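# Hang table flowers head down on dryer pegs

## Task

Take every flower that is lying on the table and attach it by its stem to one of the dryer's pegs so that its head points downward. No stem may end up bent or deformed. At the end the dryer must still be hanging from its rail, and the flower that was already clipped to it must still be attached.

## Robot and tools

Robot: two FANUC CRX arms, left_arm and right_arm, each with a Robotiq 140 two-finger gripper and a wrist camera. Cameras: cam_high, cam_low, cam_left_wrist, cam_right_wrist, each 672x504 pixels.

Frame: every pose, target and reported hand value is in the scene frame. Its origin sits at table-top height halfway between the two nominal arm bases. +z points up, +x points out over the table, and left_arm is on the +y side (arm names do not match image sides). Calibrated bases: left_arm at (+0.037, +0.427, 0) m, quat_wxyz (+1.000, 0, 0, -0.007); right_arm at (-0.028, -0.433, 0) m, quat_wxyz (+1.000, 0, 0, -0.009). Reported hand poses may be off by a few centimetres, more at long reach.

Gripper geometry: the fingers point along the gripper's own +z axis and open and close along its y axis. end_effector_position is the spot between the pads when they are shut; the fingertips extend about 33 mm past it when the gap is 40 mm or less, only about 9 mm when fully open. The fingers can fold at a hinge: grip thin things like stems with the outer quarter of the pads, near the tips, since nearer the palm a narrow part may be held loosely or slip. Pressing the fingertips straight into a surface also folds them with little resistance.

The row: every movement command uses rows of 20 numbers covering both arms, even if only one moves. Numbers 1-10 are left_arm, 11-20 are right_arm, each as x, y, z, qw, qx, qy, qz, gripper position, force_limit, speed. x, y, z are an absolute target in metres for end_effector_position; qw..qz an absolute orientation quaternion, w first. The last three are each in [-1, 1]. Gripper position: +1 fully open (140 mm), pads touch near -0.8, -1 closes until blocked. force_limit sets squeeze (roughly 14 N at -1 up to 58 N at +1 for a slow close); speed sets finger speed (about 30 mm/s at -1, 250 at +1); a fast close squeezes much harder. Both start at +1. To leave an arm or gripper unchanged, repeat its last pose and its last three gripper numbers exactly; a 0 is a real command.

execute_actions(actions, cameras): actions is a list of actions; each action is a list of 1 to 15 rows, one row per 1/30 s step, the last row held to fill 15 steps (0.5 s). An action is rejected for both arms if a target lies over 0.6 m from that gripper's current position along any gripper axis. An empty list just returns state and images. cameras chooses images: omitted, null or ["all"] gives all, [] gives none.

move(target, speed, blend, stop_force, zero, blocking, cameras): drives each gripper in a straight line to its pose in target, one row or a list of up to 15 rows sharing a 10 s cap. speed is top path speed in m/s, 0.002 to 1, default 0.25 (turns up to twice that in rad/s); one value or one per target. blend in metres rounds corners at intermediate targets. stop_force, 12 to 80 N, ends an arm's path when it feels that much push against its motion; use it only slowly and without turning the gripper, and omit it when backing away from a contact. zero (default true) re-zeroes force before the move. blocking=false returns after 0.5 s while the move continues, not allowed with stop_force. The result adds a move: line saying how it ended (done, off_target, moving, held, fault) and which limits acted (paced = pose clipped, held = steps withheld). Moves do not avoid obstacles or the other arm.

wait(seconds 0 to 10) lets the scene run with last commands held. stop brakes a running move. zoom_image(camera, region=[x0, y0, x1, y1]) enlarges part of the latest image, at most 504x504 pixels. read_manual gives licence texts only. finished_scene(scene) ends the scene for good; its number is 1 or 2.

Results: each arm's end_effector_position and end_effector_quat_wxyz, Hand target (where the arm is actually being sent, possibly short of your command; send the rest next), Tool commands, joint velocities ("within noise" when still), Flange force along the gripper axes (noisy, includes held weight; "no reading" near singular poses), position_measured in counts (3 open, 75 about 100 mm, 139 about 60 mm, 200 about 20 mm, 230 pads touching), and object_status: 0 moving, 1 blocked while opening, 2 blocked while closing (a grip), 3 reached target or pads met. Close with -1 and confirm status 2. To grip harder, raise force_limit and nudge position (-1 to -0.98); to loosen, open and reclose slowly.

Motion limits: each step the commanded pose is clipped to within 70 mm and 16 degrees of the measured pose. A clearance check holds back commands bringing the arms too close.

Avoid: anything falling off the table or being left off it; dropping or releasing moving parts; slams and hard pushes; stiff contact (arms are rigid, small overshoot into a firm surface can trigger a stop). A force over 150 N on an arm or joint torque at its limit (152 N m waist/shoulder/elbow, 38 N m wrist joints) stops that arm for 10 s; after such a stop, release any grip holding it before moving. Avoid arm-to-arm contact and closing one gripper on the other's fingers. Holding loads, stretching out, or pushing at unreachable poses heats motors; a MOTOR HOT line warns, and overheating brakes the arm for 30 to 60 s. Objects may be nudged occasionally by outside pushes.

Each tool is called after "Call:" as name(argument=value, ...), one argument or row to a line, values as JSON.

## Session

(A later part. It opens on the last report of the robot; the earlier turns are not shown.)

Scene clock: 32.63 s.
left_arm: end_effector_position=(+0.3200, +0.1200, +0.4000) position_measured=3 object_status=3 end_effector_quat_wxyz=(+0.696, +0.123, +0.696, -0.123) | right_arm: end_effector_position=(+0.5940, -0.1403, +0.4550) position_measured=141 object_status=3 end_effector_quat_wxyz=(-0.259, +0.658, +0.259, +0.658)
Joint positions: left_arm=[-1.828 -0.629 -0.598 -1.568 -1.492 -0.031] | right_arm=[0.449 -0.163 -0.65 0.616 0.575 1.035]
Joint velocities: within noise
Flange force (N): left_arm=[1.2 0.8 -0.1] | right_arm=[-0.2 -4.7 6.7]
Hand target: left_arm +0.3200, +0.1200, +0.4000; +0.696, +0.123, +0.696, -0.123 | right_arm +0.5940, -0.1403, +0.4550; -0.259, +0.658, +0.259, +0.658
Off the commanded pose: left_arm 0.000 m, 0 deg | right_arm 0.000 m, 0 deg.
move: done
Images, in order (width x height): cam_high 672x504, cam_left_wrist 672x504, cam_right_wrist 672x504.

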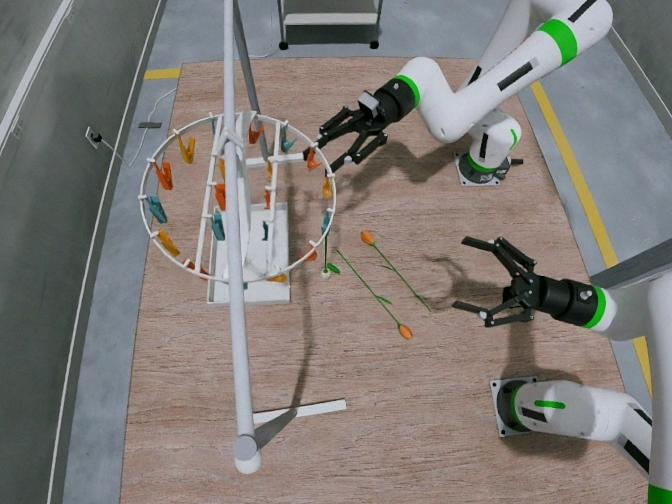

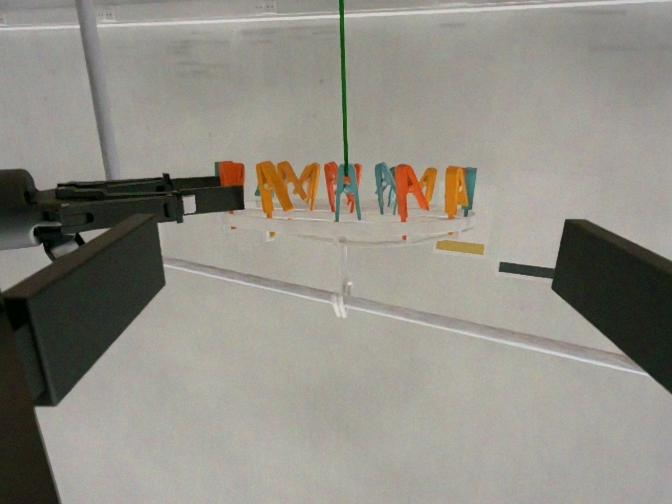

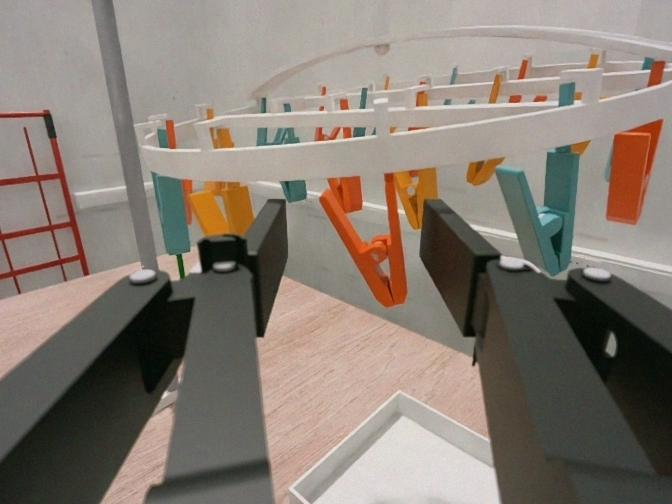

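Call:
move(
  target=[0.32, 0.12, 0.40, 0.6964, 0.1228, 0.6964, -0.1228, 1, 1, 1, 0.5991, -0.1355, 0.455, -0.2592, 0.6579, 0.2592, 0.6579, -0.10, -1, 0],
  speed=0.05,
  cameras=["cam_right_wrist", "cam_left_wrist"],
)

Call:
zoom_image(
  camera="cam_right_wrist",
  region=[220, 100, 472, 352],
)

Call:
zoom_image(
  camera="cam_left_wrist",
  region=[150, 140, 300, 240],
)

Scene clock: 34.57 s.
left_arm: end_effector_position=(+0.3200, +0.1200, +0.4000) position_measured=3 object_status=3 end_effector_quat_wxyz=(+0.696, +0.123, +0.696, -0.123) | right_arm: end_effector_position=(+0.5991, -0.1355, +0.4550) position_measured=141 object_status=3 end_effector_quat_wxyz=(-0.259, +0.658, +0.259, +0.658)
Joint positions: left_arm=[-1.828 -0.629 -0.598 -1.568 -1.492 -0.031] | right_arm=[0.459 -0.148 -0.633 0.602 0.569 1.046]
Joint velocities: within noise
Flange force (N): left_arm=[1.0 0.3 -0.1] | right_arm=[-0.2 -4.5 7.2]
Hand target: left_arm +0.3200, +0.1200, +0.4000; +0.696, +0.123, +0.696, -0.123 | right_arm +0.5991, -0.1355, +0.4550; -0.259, +0.658, +0.259, +0.658
Off the commanded pose: left_arm 0.000 m, 0 deg | right_arm 0.000 m, 0 deg.
move: done
Images, in order (width x height): cam_left_wrist 672x504, cam_right_wrist 672x504.

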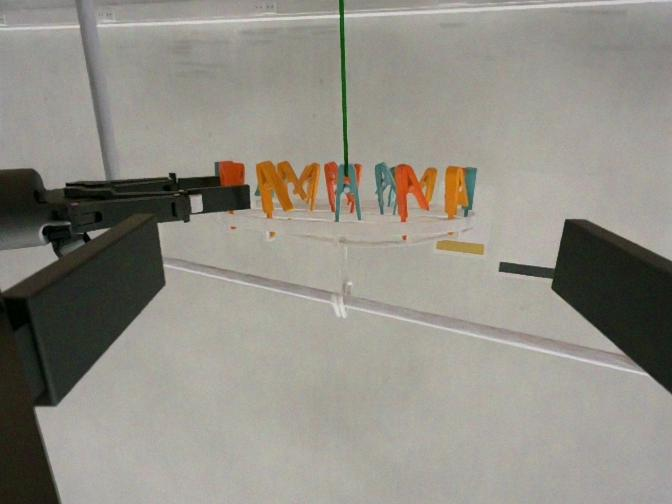

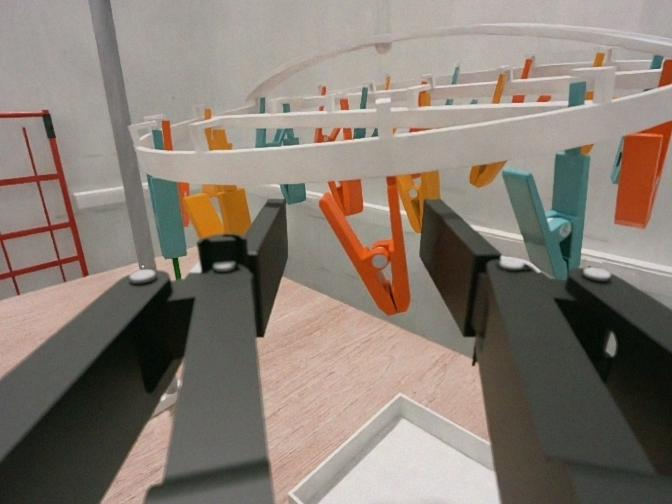

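Scaled by 2.000 from the camera's 672x504 image, which has a finer 960x720 frame.

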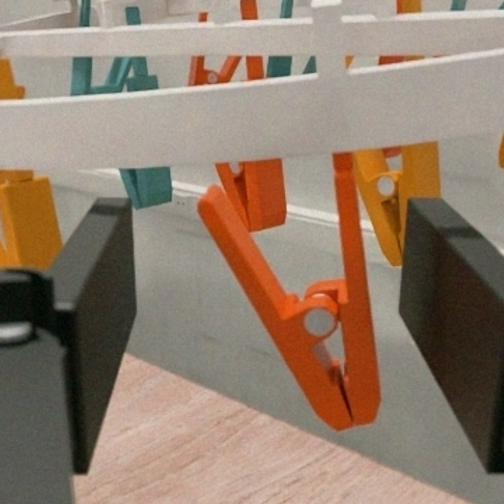

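Scaled by 3.360 from the camera's 672x504 image, which has a finer 960x720 frame.

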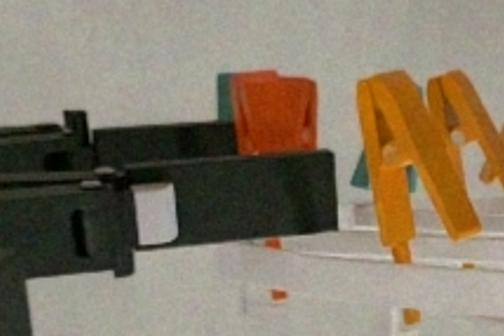

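Call:
move(
  target=[0.32, 0.12, 0.40, 0.6964, 0.1228, 0.6964, -0.1228, 1, 1, 1, 0.6046, -0.1413, 0.455, -0.2592, 0.6579, 0.2592, 0.6579, -0.10, -1, -1],
  speed=0.05,
  cameras=[],
)

Call:
move(
  target=[0.32, 0.12, 0.40, 0.6964, 0.1228, 0.6964, -0.1228, 1, 1, 1, 0.6046, -0.1413, 0.455, -0.2592, 0.6579, 0.2592, 0.6579, -0.45, -1, -1],
  speed=0.05,
  cameras=["cam_right_wrist", "cam_left_wrist", "cam_high"],
)

Call:
zoom_image(
  camera="cam_right_wrist",
  region=[220, 100, 472, 352],
)

Call:
zoom_image(
  camera="cam_left_wrist",
  region=[150, 140, 300, 240],
)

Scene clock: 35.73 s.
left_arm: end_effector_position=(+0.3200, +0.1200, +0.4000) position_measured=3 object_status=3 end_effector_quat_wxyz=(+0.696, +0.123, +0.696, -0.123) | right_arm: end_effector_position=(+0.6046, -0.1413, +0.4550) position_measured=141 object_status=3 end_effector_quat_wxyz=(-0.259, +0.658, +0.259, +0.658)
Joint positions: left_arm=[-1.828 -0.629 -0.598 -1.568 -1.492 -0.031] | right_arm=[0.43 -0.135 -0.63 0.638 0.592 1.019]
Joint velocities: within noise
Flange force (N): left_arm=[1.0 0.0 0.5] | right_arm=[-0.3 -4.5 6.8]
Hand target: left_arm +0.3200, +0.1200, +0.4000; +0.696, +0.123, +0.696, -0.123 | right_arm +0.6046, -0.1413, +0.4550; -0.259, +0.658, +0.259, +0.658
Off the commanded pose: left_arm 0.000 m, 0 deg | right_arm 0.000 m, 0 deg.
move: done
No camera images: "cameras" was empty.

Scene clock: 36.90 s.
left_arm: end_effector_position=(+0.3200, +0.1200, +0.4000) position_measured=3 object_status=3 end_effector_quat_wxyz=(+0.696, +0.123, +0.696, -0.123) | right_arm: end_effector_position=(+0.6046, -0.1413, +0.4550) position_measured=186 object_status=0 end_effector_quat_wxyz=(-0.259, +0.658, +0.259, +0.658)
Joint positions: left_arm=[-1.828 -0.629 -0.598 -1.568 -1.492 -0.031] | right_arm=[0.43 -0.135 -0.63 0.638 0.592 1.019]
Joint velocities: within noise
Flange force (N): left_arm=[0.9 0.4 -0.2] | right_arm=[-0.4 -4.2 7.2]
Hand target: left_arm +0.3200, +0.1200, +0.4000; +0.696, +0.123, +0.696, -0.123 | right_arm +0.6046, -0.1413, +0.4550; -0.259, +0.658, +0.259, +0.658
Off the commanded pose: left_arm 0.000 m, 0 deg | right_arm 0.000 m, 0 deg.
move: done
Images, in order (width x height): cam_high 672x504, cam_left_wrist 672x504, cam_right_wrist 672x504.

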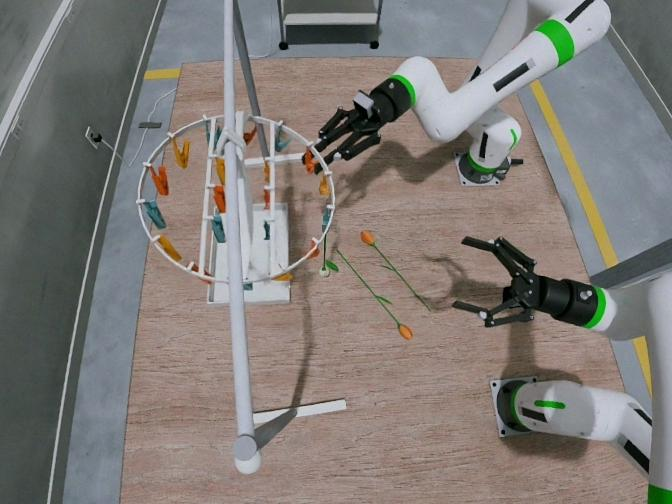

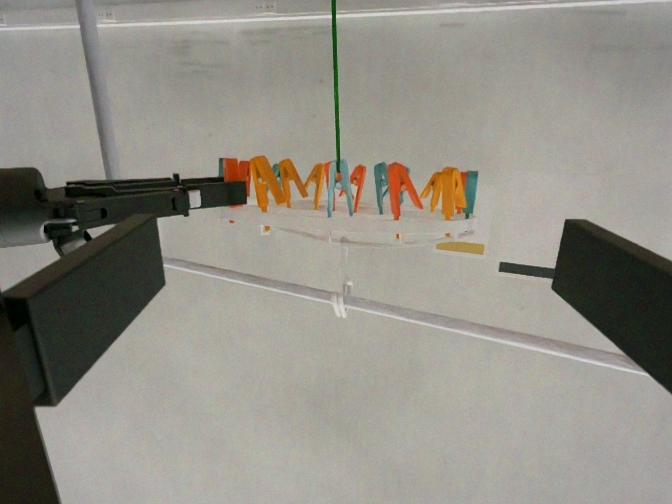

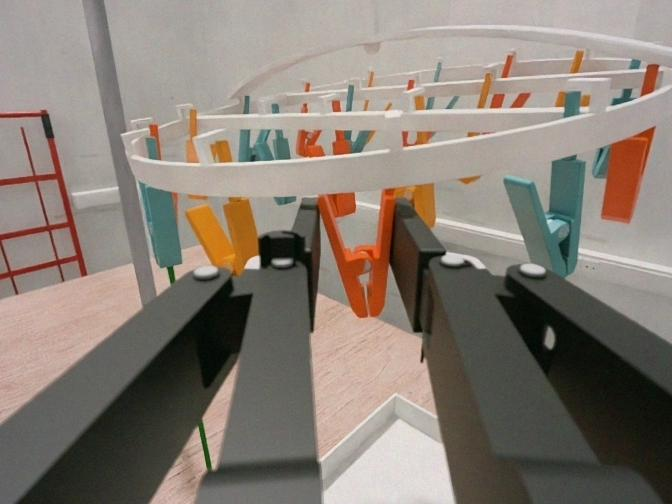

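Scaled by 2.000 from the camera's 672x504 image, which has a finer 960x720 frame.

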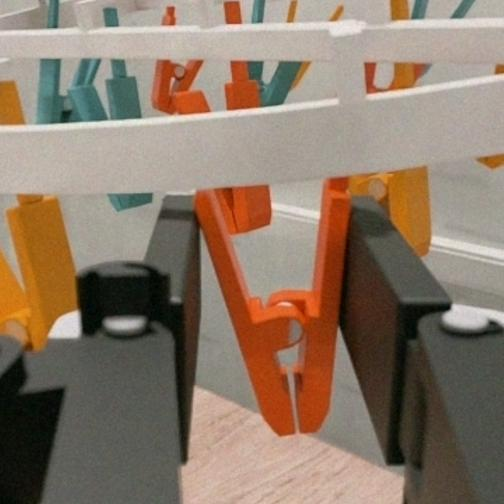

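Scaled by 3.360 from the camera's 672x504 image, which has a finer 960x720 frame.

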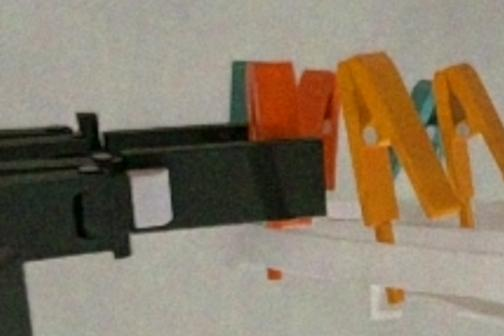

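Call:
wait(
  seconds=0.7,
  cameras=["cam_right_wrist"],
)

Scene clock: 37.93 s.
left_arm: end_effector_position=(+0.3200, +0.1200, +0.4000) position_measured=3 object_status=3 end_effector_quat_wxyz=(+0.696, +0.123, +0.696, -0.123) | right_arm: end_effector_position=(+0.6046, -0.1413, +0.4550) position_measured=186 object_status=3 end_effector_quat_wxyz=(-0.259, +0.658, +0.259, +0.658)
Joint positions: left_arm=[-1.828 -0.629 -0.598 -1.568 -1.492 -0.031] | right_arm=[0.43 -0.135 -0.63 0.638 0.592 1.019]
Joint velocities: within noise
Flange force (N): left_arm=[0.5 0.8 0.6] | right_arm=[-0.1 -4.3 6.8]
Hand target: left_arm +0.3200, +0.1200, +0.4000; +0.696, +0.123, +0.696, -0.123 | right_arm +0.6046, -0.1413, +0.4550; -0.259, +0.658, +0.259, +0.658
Tool commands: left_gripper/position=+1.0 left_gripper/force_limit=+1.0 left_gripper/speed=+1.0 right_gripper/position=-0.45 right_gripper/force_limit=-1.0 right_gripper/speed=-1.0
Off the commanded pose: left_arm 0.000 m, 0 deg | right_arm 0.000 m, 0 deg.
wait: 0.70 s; at rest from the start
Images, in order (width x height): cam_right_wrist 672x504.

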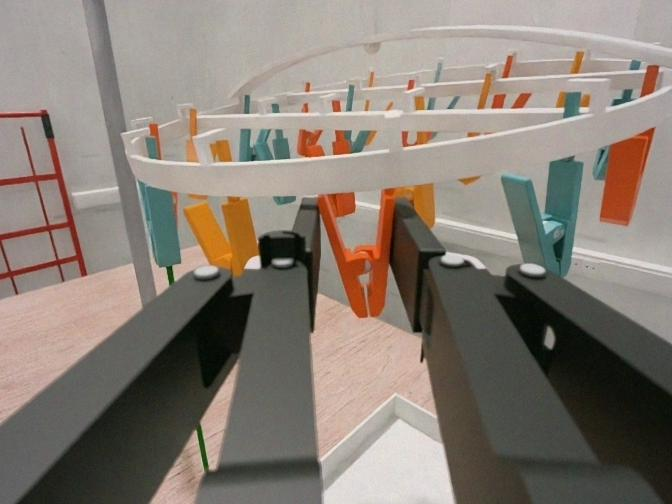

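Call:
move(
  target=[0.32, 0.12, 0.40, 0.6964, 0.1228, 0.6964, -0.1228, 1, 1, 1, 0.6046, -0.1413, 0.455, -0.2592, 0.6579, 0.2592, 0.6579, -0.52, -1, -1],
  speed=0.05,
  cameras=["cam_right_wrist", "cam_left_wrist", "cam_high"],
)

Call:
zoom_image(
  camera="cam_right_wrist",
  region=[220, 100, 472, 352],
)

Call:
zoom_image(
  camera="cam_left_wrist",
  region=[150, 140, 300, 240],
)

Scene clock: 38.60 s.
left_arm: end_effector_position=(+0.3200, +0.1200, +0.4000) position_measured=3 object_status=3 end_effector_quat_wxyz=(+0.696, +0.123, +0.696, -0.123) | right_arm: end_effector_position=(+0.6046, -0.1413, +0.4550) position_measured=195 object_status=3 end_effector_quat_wxyz=(-0.259, +0.658, +0.259, +0.658)
Joint positions: left_arm=[-1.828 -0.629 -0.598 -1.568 -1.492 -0.031] | right_arm=[0.43 -0.135 -0.63 0.638 0.592 1.019]
Joint velocities: within noise
Flange force (N): left_arm=[0.4 0.6 1.0] | right_arm=[-0.3 -4.0 6.5]
Hand target: left_arm +0.3200, +0.1200, +0.4000; +0.696, +0.123, +0.696, -0.123 | right_arm +0.6046, -0.1413, +0.4550; -0.259, +0.658, +0.259, +0.658
Off the commanded pose: left_arm 0.000 m, 0 deg | right_arm 0.000 m, 0 deg.
move: done
Images, in order (width x height): cam_high 672x504, cam_left_wrist 672x504, cam_right_wrist 672x504.

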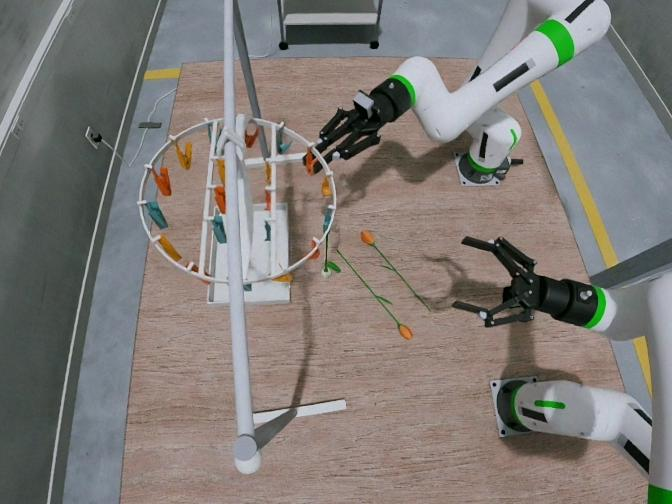

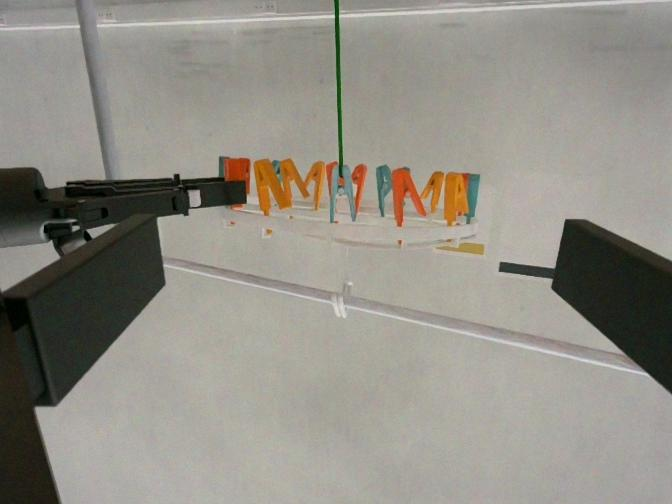

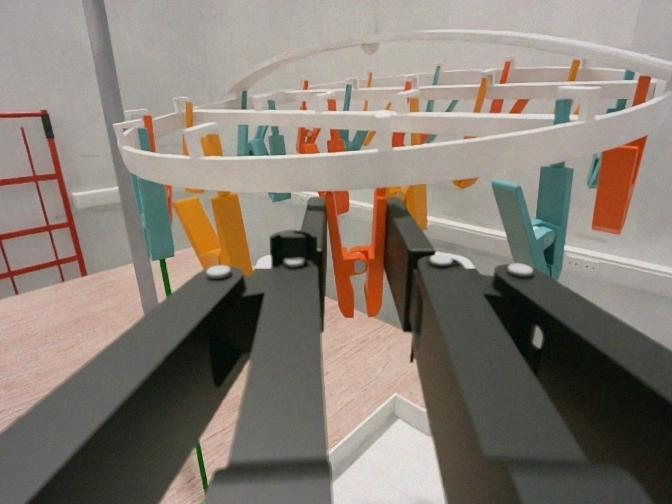

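Scaled by 2.000 from the camera's 672x504 image, which has a finer 960x720 frame.

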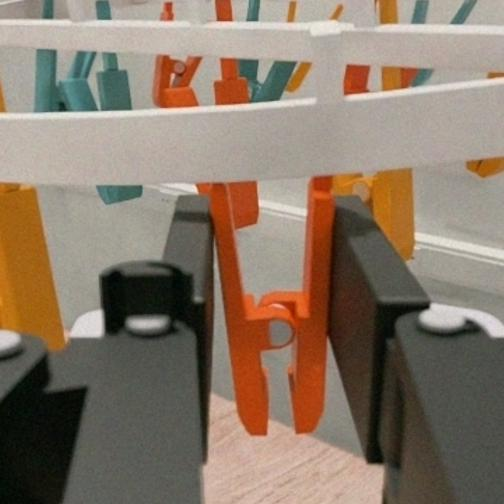

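Scaled by 3.360 from the camera's 672x504 image, which has a finer 960x720 frame.

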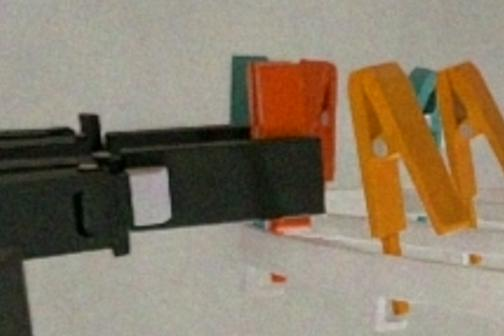

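Call:
move(
  target=[
    [0.311, 0.07, 0.26, 0, 0.1736, 0.9848, 0, 1, 1, 1, 0.6046, -0.1413, 0.455, -0.2592, 0.6579, 0.2592, 0.6579, -0.52, -1, -1],
    [0.311, 0.0515, 0.22, 0, 0.8821, -0.4710, 0, 1, 1, 1, 0.6046, -0.1413, 0.455, -0.2592, 0.6579, 0.2592, 0.6579, -0.52, -1, -1],
  ],
  speed=0.4,
)

Scene clock: 45.83 s.
left_arm: end_effector_position=(+0.3111, +0.0514, +0.2200) position_measured=3 object_status=3 end_effector_quat_wxyz=(+0.000, +0.882, -0.471, +0.000) | right_arm: end_effector_position=(+0.6046, -0.1413, +0.4550) position_measured=195 object_status=3 end_effector_quat_wxyz=(-0.259, +0.658, +0.259, +0.658)
Joint positions: left_arm=[-0.644 0.042 0 0 -1.528 1.247] | right_arm=[0.43 -0.135 -0.63 0.638 0.592 1.019]
Joint velocities: within noise
Flange force (N): left_arm=[-5.7 0.3 1.0] | right_arm=[-0.5 -4.0 6.6]
Hand target: left_arm +0.3110, +0.0515, +0.2200; +0.000, +0.882, -0.471, +0.000 | right_arm +0.6046, -0.1413, +0.4550; -0.259, +0.658, +0.259, +0.658
Off the commanded pose: left_arm 0.000 m, 0 deg | right_arm 0.000 m, 0 deg.
move: done

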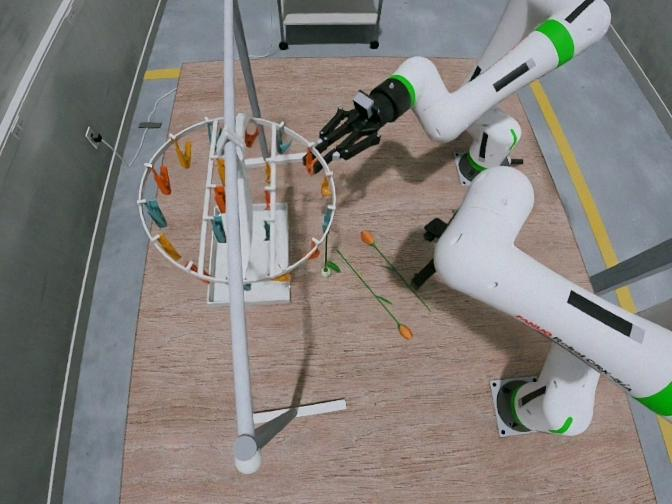

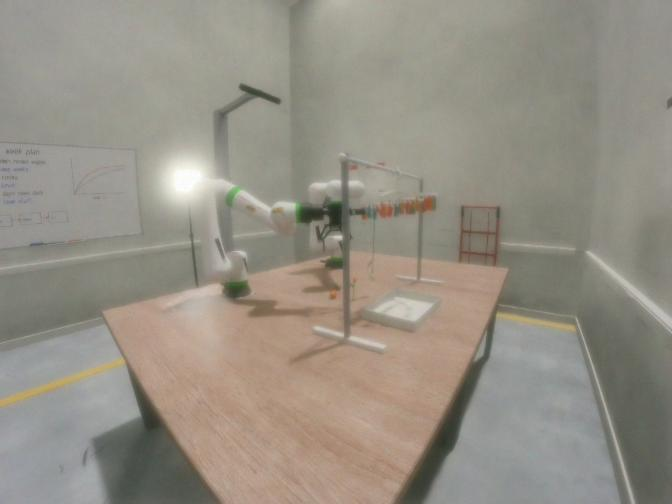

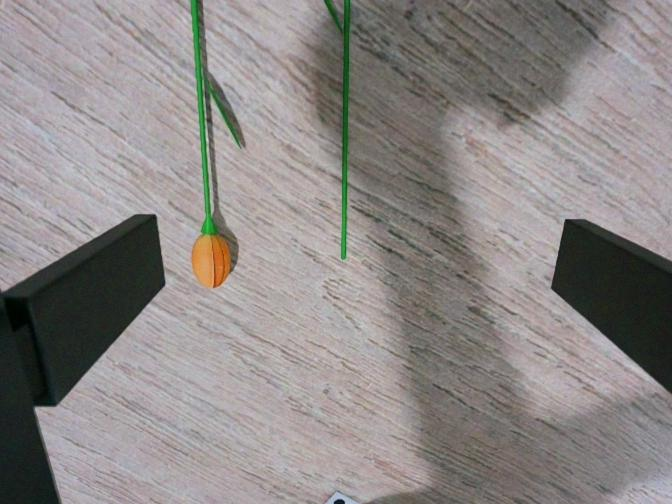

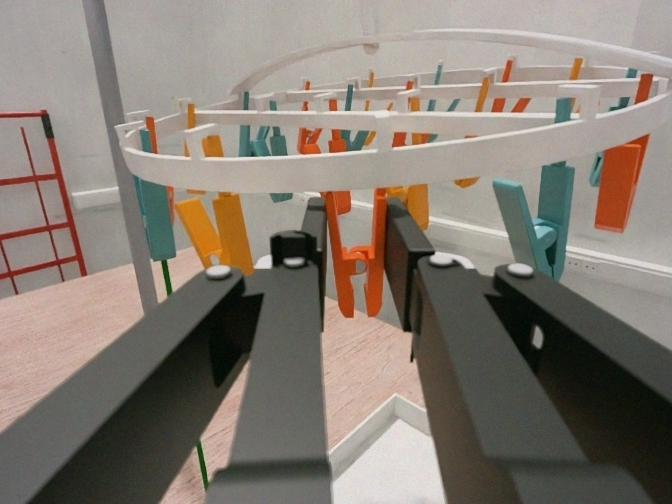

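Call:
move(
  target=[0.261, 0.018, 0.08, 0, 0.8821, -0.4710, 0, -1, -1, 0, 0.6046, -0.1413, 0.455, -0.2592, 0.6579, 0.2592, 0.6579, -0.52, -1, -1],
  speed=0.15,
  cameras=["cam_left_wrist"],
)

Call:
move(
  target=[0.261, 0.018, 0.02, 0, 0.8821, -0.4710, 0, -1, -1, 0, 0.6046, -0.1413, 0.455, -0.2592, 0.6579, 0.2592, 0.6579, -0.52, -1, -1],
  speed=0.01,
  stop_force=12,
  cameras=["cam_left_wrist"],
)

Scene clock: 47.97 s.
left_arm: end_effector_position=(+0.2610, +0.0180, +0.0800) position_measured=234 object_status=3 end_effector_quat_wxyz=(+0.000, +0.882, -0.471, +0.000) | right_arm: end_effector_position=(+0.6046, -0.1413, +0.4550) position_measured=195 object_status=3 end_effector_quat_wxyz=(-0.259, +0.658, +0.259, +0.658)
Joint positions: left_arm=[-0.774 0.116 -0.254 0 -1.2 1.378] | right_arm=[0.43 -0.135 -0.63 0.638 0.592 1.019]
Joint velocities: within noise
Flange force (N): left_arm=[-4.5 -0.5 -0.6] | right_arm=[-0.2 -4.3 6.8]
Hand target: left_arm +0.2610, +0.0180, +0.0800; +0.000, +0.882, -0.471, +0.000 | right_arm +0.6046, -0.1413, +0.4550; -0.259, +0.658, +0.259, +0.658
Off the commanded pose: left_arm 0.000 m, 0 deg | right_arm 0.000 m, 0 deg.
move: done
Images, in order (width x height): cam_left_wrist 672x504.

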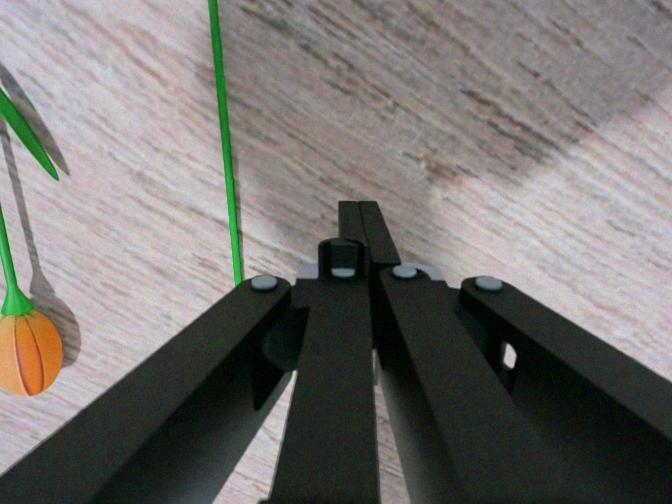

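Scene clock: 53.43 s.
left_arm: end_effector_position=(+0.2610, +0.0180, +0.0312) position_measured=234 object_status=3 end_effector_quat_wxyz=(+0.000, +0.882, -0.471, +0.000) | right_arm: end_effector_position=(+0.6046, -0.1413, +0.4550) position_measured=195 object_status=3 end_effector_quat_wxyz=(-0.259, +0.658, +0.259, +0.658)
Joint positions: left_arm=[-0.774 0.168 -0.32 0 -1.083 1.378] | right_arm=[0.43 -0.135 -0.63 0.638 0.592 1.019]
Joint velocities: within noise
Flange force (N): left_arm=[-10.9 -3.9 -33.1] | right_arm=[-0.3 -3.8 6.9]
Hand target: left_arm +0.2610, +0.0180, +0.0312; +0.000, +0.882, -0.471, +0.000 | right_arm +0.6046, -0.1413, +0.4550; -0.259, +0.658, +0.259, +0.658
Off the commanded pose: left_arm 0.011 m, 0 deg | right_arm 0.000 m, 0 deg.
move: contact (left_arm)
Images, in order (width x height): cam_left_wrist 672x504.

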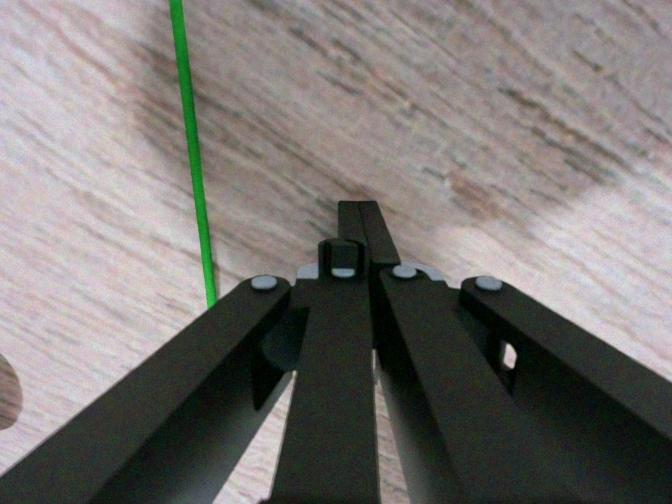

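Call:
move(
  target=[
    [0.261, 0.018, 0.08, 0, 0.8821, -0.4710, 0, -1, -1, 0, 0.6046, -0.1413, 0.455, -0.2592, 0.6579, 0.2592, 0.6579, -0.52, -1, -1],
    [0.3135, 0.0532, 0.08, 0, 0.8821, -0.4710, 0, -0.30, -1, 0, 0.6046, -0.1413, 0.455, -0.2592, 0.6579, 0.2592, 0.6579, -0.52, -1, -1],
  ],
  speed=0.1,
  cameras=["cam_left_wrist", "cam_right_wrist"],
)

Scene clock: 56.53 s.
left_arm: end_effector_position=(+0.3135, +0.0532, +0.0800) position_measured=167 object_status=0 end_effector_quat_wxyz=(+0.000, +0.882, -0.471, +0.000) | right_arm: end_effector_position=(+0.6046, -0.1413, +0.4550) position_measured=195 object_status=3 end_effector_quat_wxyz=(-0.259, +0.658, +0.259, +0.658)
Joint positions: left_arm=[-0.638 0.113 -0.258 0 -1.2 1.241] | right_arm=[0.43 -0.135 -0.63 0.638 0.592 1.019]
Joint velocities: within noise
Flange force (N): left_arm=[-5.5 -0.2 -0.9] | right_arm=[0.0 -4.4 6.4]
Hand target: left_arm +0.3135, +0.0532, +0.0800; +0.000, +0.882, -0.471, +0.000 | right_arm +0.6046, -0.1413, +0.4550; -0.259, +0.658, +0.259, +0.658
Off the commanded pose: left_arm 0.000 m, 0 deg | right_arm 0.000 m, 0 deg.
move: done
Images, in order (width x height): cam_left_wrist 672x504, cam_right_wrist 672x504.

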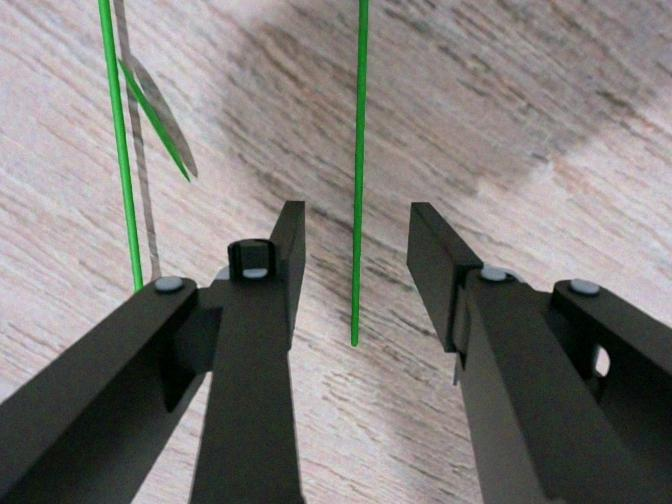

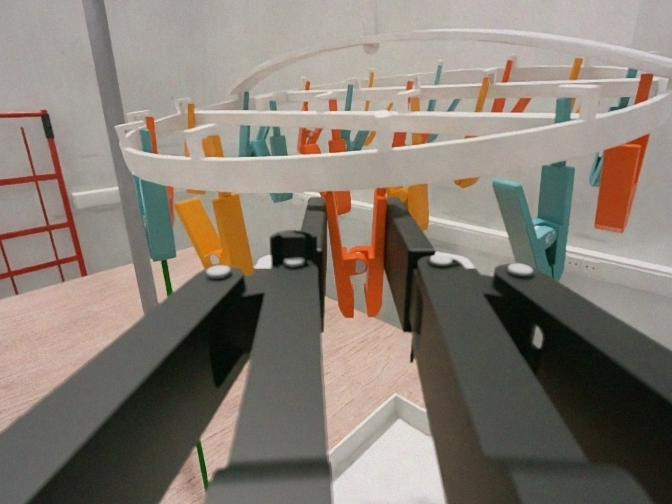

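Call:
move(
  target=[0.3135, 0.0532, 0.033, 0, 0.8821, -0.4710, 0, -0.30, -1, 0, 0.6046, -0.1413, 0.455, -0.2592, 0.6579, 0.2592, 0.6579, -0.52, -1, -1],
  speed=0.05,
  cameras=["cam_left_wrist"],
)

Call:
zoom_image(
  camera="cam_left_wrist",
  region=[260, 130, 460, 280],
)

Scene clock: 58.07 s.
left_arm: end_effector_position=(+0.3135, +0.0532, +0.0330) position_measured=167 object_status=3 end_effector_quat_wxyz=(+0.000, +0.882, -0.471, +0.000) | right_arm: end_effector_position=(+0.6046, -0.1413, +0.4550) position_measured=195 object_status=3 end_effector_quat_wxyz=(-0.259, +0.658, +0.259, +0.658)
Joint positions: left_arm=[-0.638 0.163 -0.321 0 -1.087 1.241] | right_arm=[0.43 -0.135 -0.63 0.638 0.592 1.019]
Joint velocities: within noise
Flange force (N): left_arm=[-5.8 0.2 -1.0] | right_arm=[-0.1 -4.7 6.7]
Hand target: left_arm +0.3135, +0.0532, +0.0330; +0.000, +0.882, -0.471, +0.000 | right_arm +0.6046, -0.1413, +0.4550; -0.259, +0.658, +0.259, +0.658
Off the commanded pose: left_arm 0.000 m, 0 deg | right_arm 0.000 m, 0 deg.
move: done
Images, in order (width x height): cam_left_wrist 672x504.

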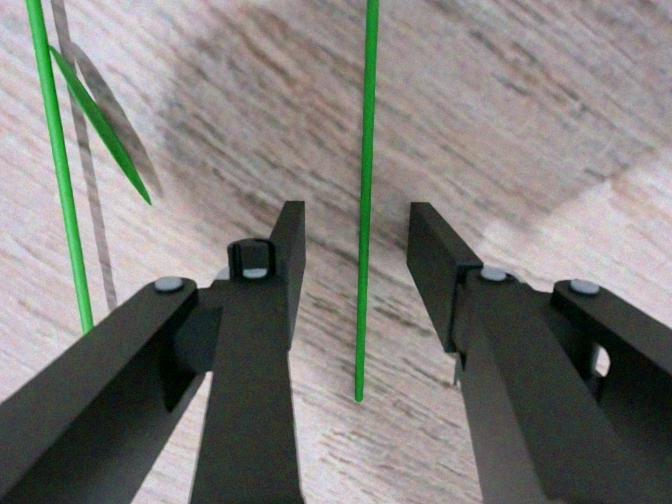

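Scaled by 2.520 from the camera's 672x504 image, which has a finer 960x720 frame.

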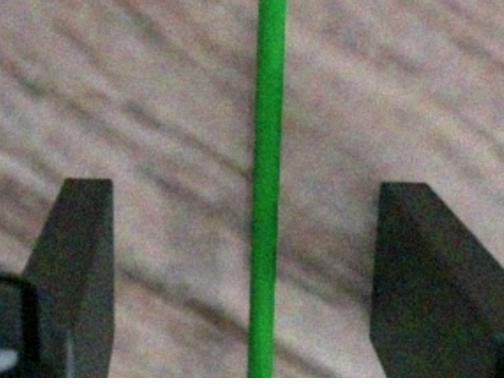

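Call:
move(
  target=[0.3135, 0.0532, 0.033, 0, 0.8821, -0.4710, 0, -1, -1, -1, 0.6046, -0.1413, 0.455, -0.2592, 0.6579, 0.2592, 0.6579, -0.52, -1, -1],
  speed=0.05,
  cameras=["cam_left_wrist"],
)

Call:
wait(
  seconds=1.0,
  cameras=["cam_left_wrist"],
)

Call:
zoom_image(
  camera="cam_left_wrist",
  region=[260, 130, 460, 280],
)

Scene clock: 59.70 s.
left_arm: end_effector_position=(+0.3135, +0.0532, +0.0330) position_measured=225 object_status=0 end_effector_quat_wxyz=(+0.000, +0.882, -0.471, +0.000) | right_arm: end_effector_position=(+0.6046, -0.1413, +0.4550) position_measured=195 object_status=3 end_effector_quat_wxyz=(-0.259, +0.658, +0.259, +0.658)
Joint positions: left_arm=[-0.638 0.163 -0.321 0 -1.087 1.241] | right_arm=[0.43 -0.135 -0.63 0.638 0.592 1.019]
Joint velocities: within noise
Flange force (N): left_arm=[-5.4 -0.1 -1.6] | right_arm=[-0.3 -4.2 6.1]
Hand target: left_arm +0.3135, +0.0532, +0.0330; +0.000, +0.882, -0.471, +0.000 | right_arm +0.6046, -0.1413, +0.4550; -0.259, +0.658, +0.259, +0.658
Off the commanded pose: left_arm 0.000 m, 0 deg | right_arm 0.000 m, 0 deg.
move: done
Images, in order (width x height): cam_left_wrist 672x504.

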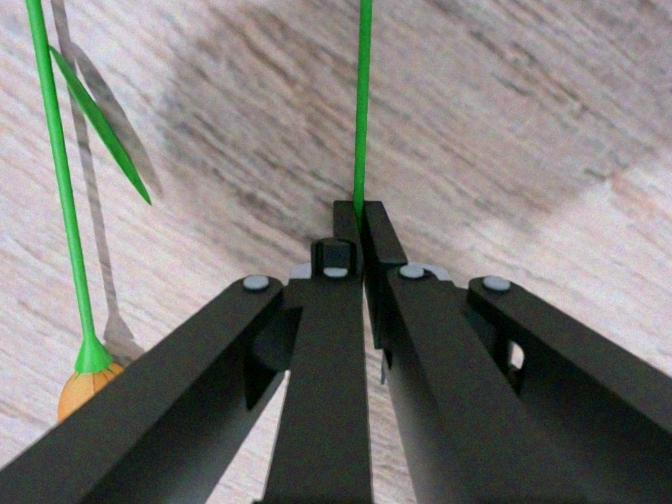

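Scene clock: 60.70 s.
left_arm: end_effector_position=(+0.3135, +0.0532, +0.0330) position_measured=225 object_status=2 end_effector_quat_wxyz=(+0.000, +0.882, -0.471, +0.000) | right_arm: end_effector_position=(+0.6046, -0.1413, +0.4550) position_measured=195 object_status=3 end_effector_quat_wxyz=(-0.259, +0.658, +0.259, +0.658)
Joint positions: left_arm=[-0.638 0.163 -0.321 0 -1.087 1.241] | right_arm=[0.43 -0.135 -0.63 0.638 0.592 1.019]
Joint velocities: within noise
Flange force (N): left_arm=[-5.0 0.0 -1.6] | right_arm=[-0.3 -4.3 7.1]
Hand target: left_arm +0.3135, +0.0532, +0.0330; +0.000, +0.882, -0.471, +0.000 | right_arm +0.6046, -0.1413, +0.4550; -0.259, +0.658, +0.259, +0.658
Tool commands: left_gripper/position=-1.0 left_gripper/force_limit=-1.0 left_gripper/speed=-1.0 right_gripper/position=-0.52 right_gripper/force_limit=-1.0 right_gripper/speed=-1.0
Off the commanded pose: left_arm 0.000 m, 0 deg | right_arm 0.000 m, 0 deg.
wait: 1.00 s; at rest by 0.17 s
Images, in order (width x height): cam_left_wrist 672x504.

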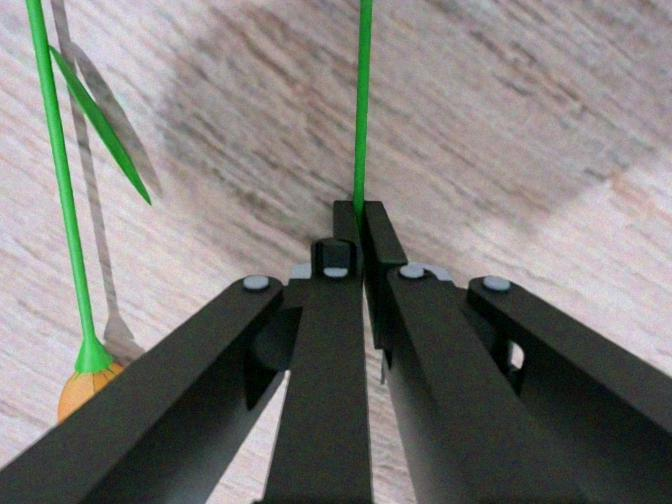

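Scaled by 2.520 from the camera's 672x504 image, which has a finer 960x720 frame.

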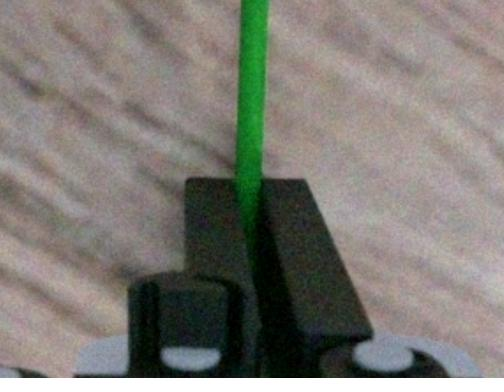

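Call:
zoom_image(
  camera="cam_left_wrist",
  region=[230, 0, 490, 195],
)

Call:
move(
  target=[0.3135, 0.0532, 0.073, 0, 0.8821, -0.4710, 0, -1, -1, -1, 0.6046, -0.1413, 0.455, -0.2592, 0.6579, 0.2592, 0.6579, -0.52, -1, -1],
  speed=0.03,
)

Call:
zoom_image(
  camera="cam_low",
  region=[280, 240, 420, 345],
)

Call:
zoom_image(
  camera="cam_high",
  region=[320, 200, 480, 350],
)

Scaled by 1.938 from the camera's 672x504 image, which has a finer 960x720 frame.

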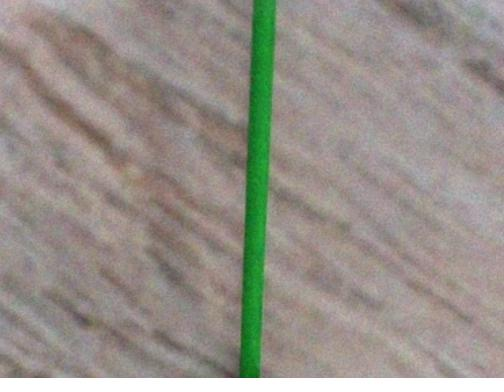

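Scene clock: 62.97 s.
left_arm: end_effector_position=(+0.3135, +0.0532, +0.0730) position_measured=225 object_status=2 end_effector_quat_wxyz=(+0.000, +0.882, -0.471, +0.000) | right_arm: end_effector_position=(+0.6046, -0.1413, +0.4550) position_measured=195 object_status=3 end_effector_quat_wxyz=(-0.259, +0.658, +0.259, +0.658)
Joint positions: left_arm=[-0.638 0.119 -0.268 0 -1.183 1.241] | right_arm=[0.43 -0.135 -0.63 0.638 0.592 1.019]
Joint velocities: within noise
Flange force (N): left_arm=[-4.9 0.0 -0.7] | right_arm=[0.0 -4.3 7.0]
Hand target: left_arm +0.3135, +0.0532, +0.0730; +0.000, +0.882, -0.471, +0.000 | right_arm +0.6046, -0.1413, +0.4550; -0.259, +0.658, +0.259, +0.658
Off the commanded pose: left_arm 0.000 m, 0 deg | right_arm 0.000 m, 0 deg.
move: done

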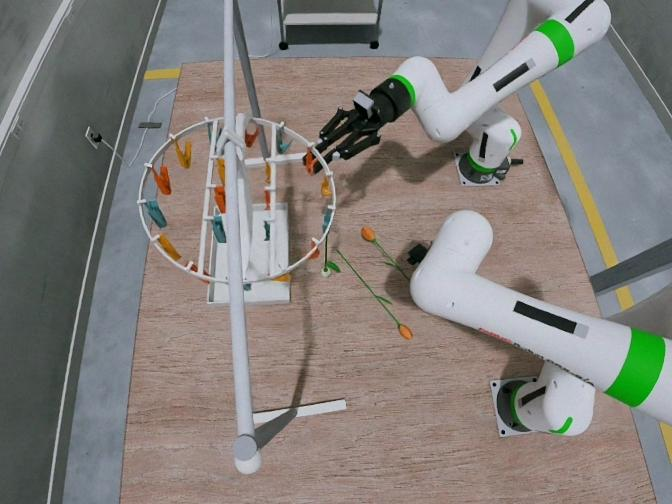

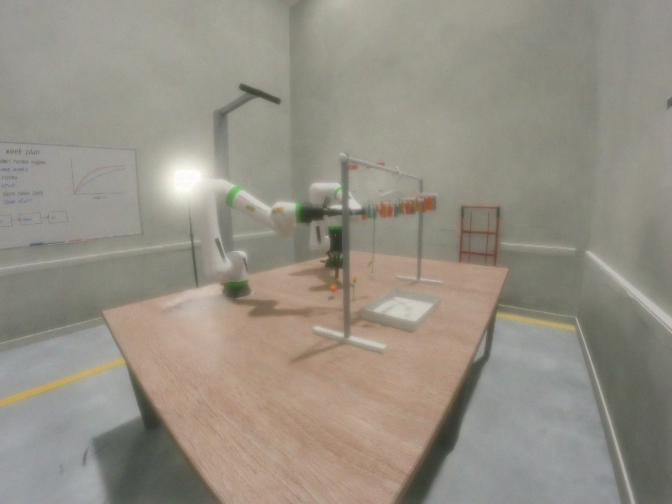

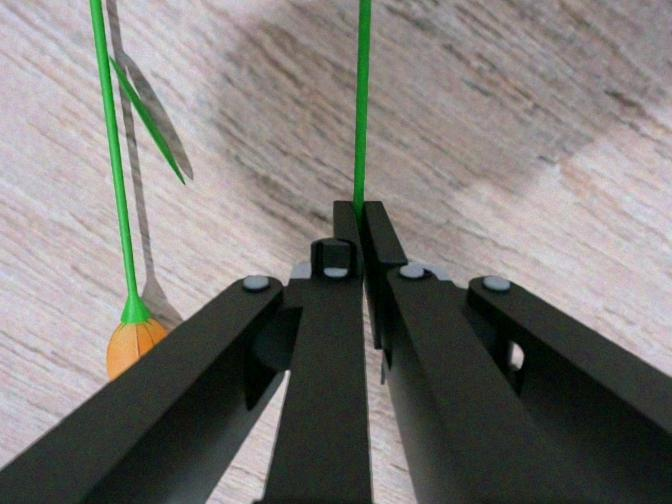

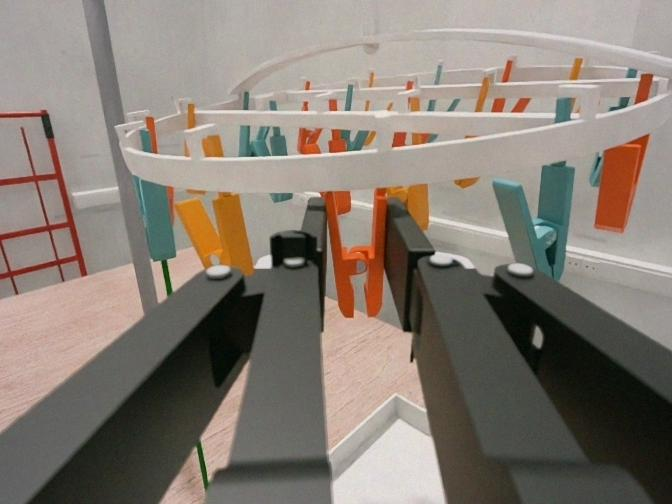

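Scaled by 3.600 from the camera's 672x504 image, which has a finer 960x720 frame.

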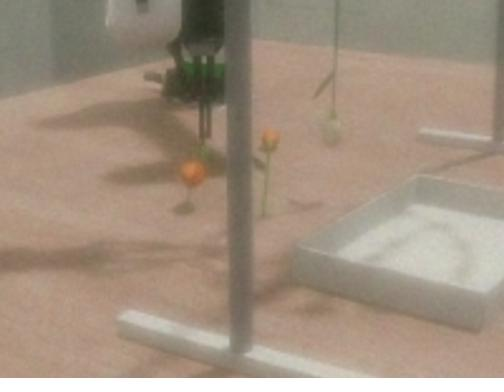

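Scaled by 3.150 from the camera's 672x504 image, which has a finer 960x720 frame.

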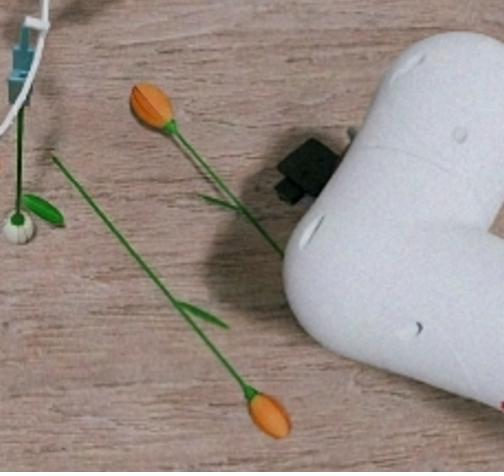

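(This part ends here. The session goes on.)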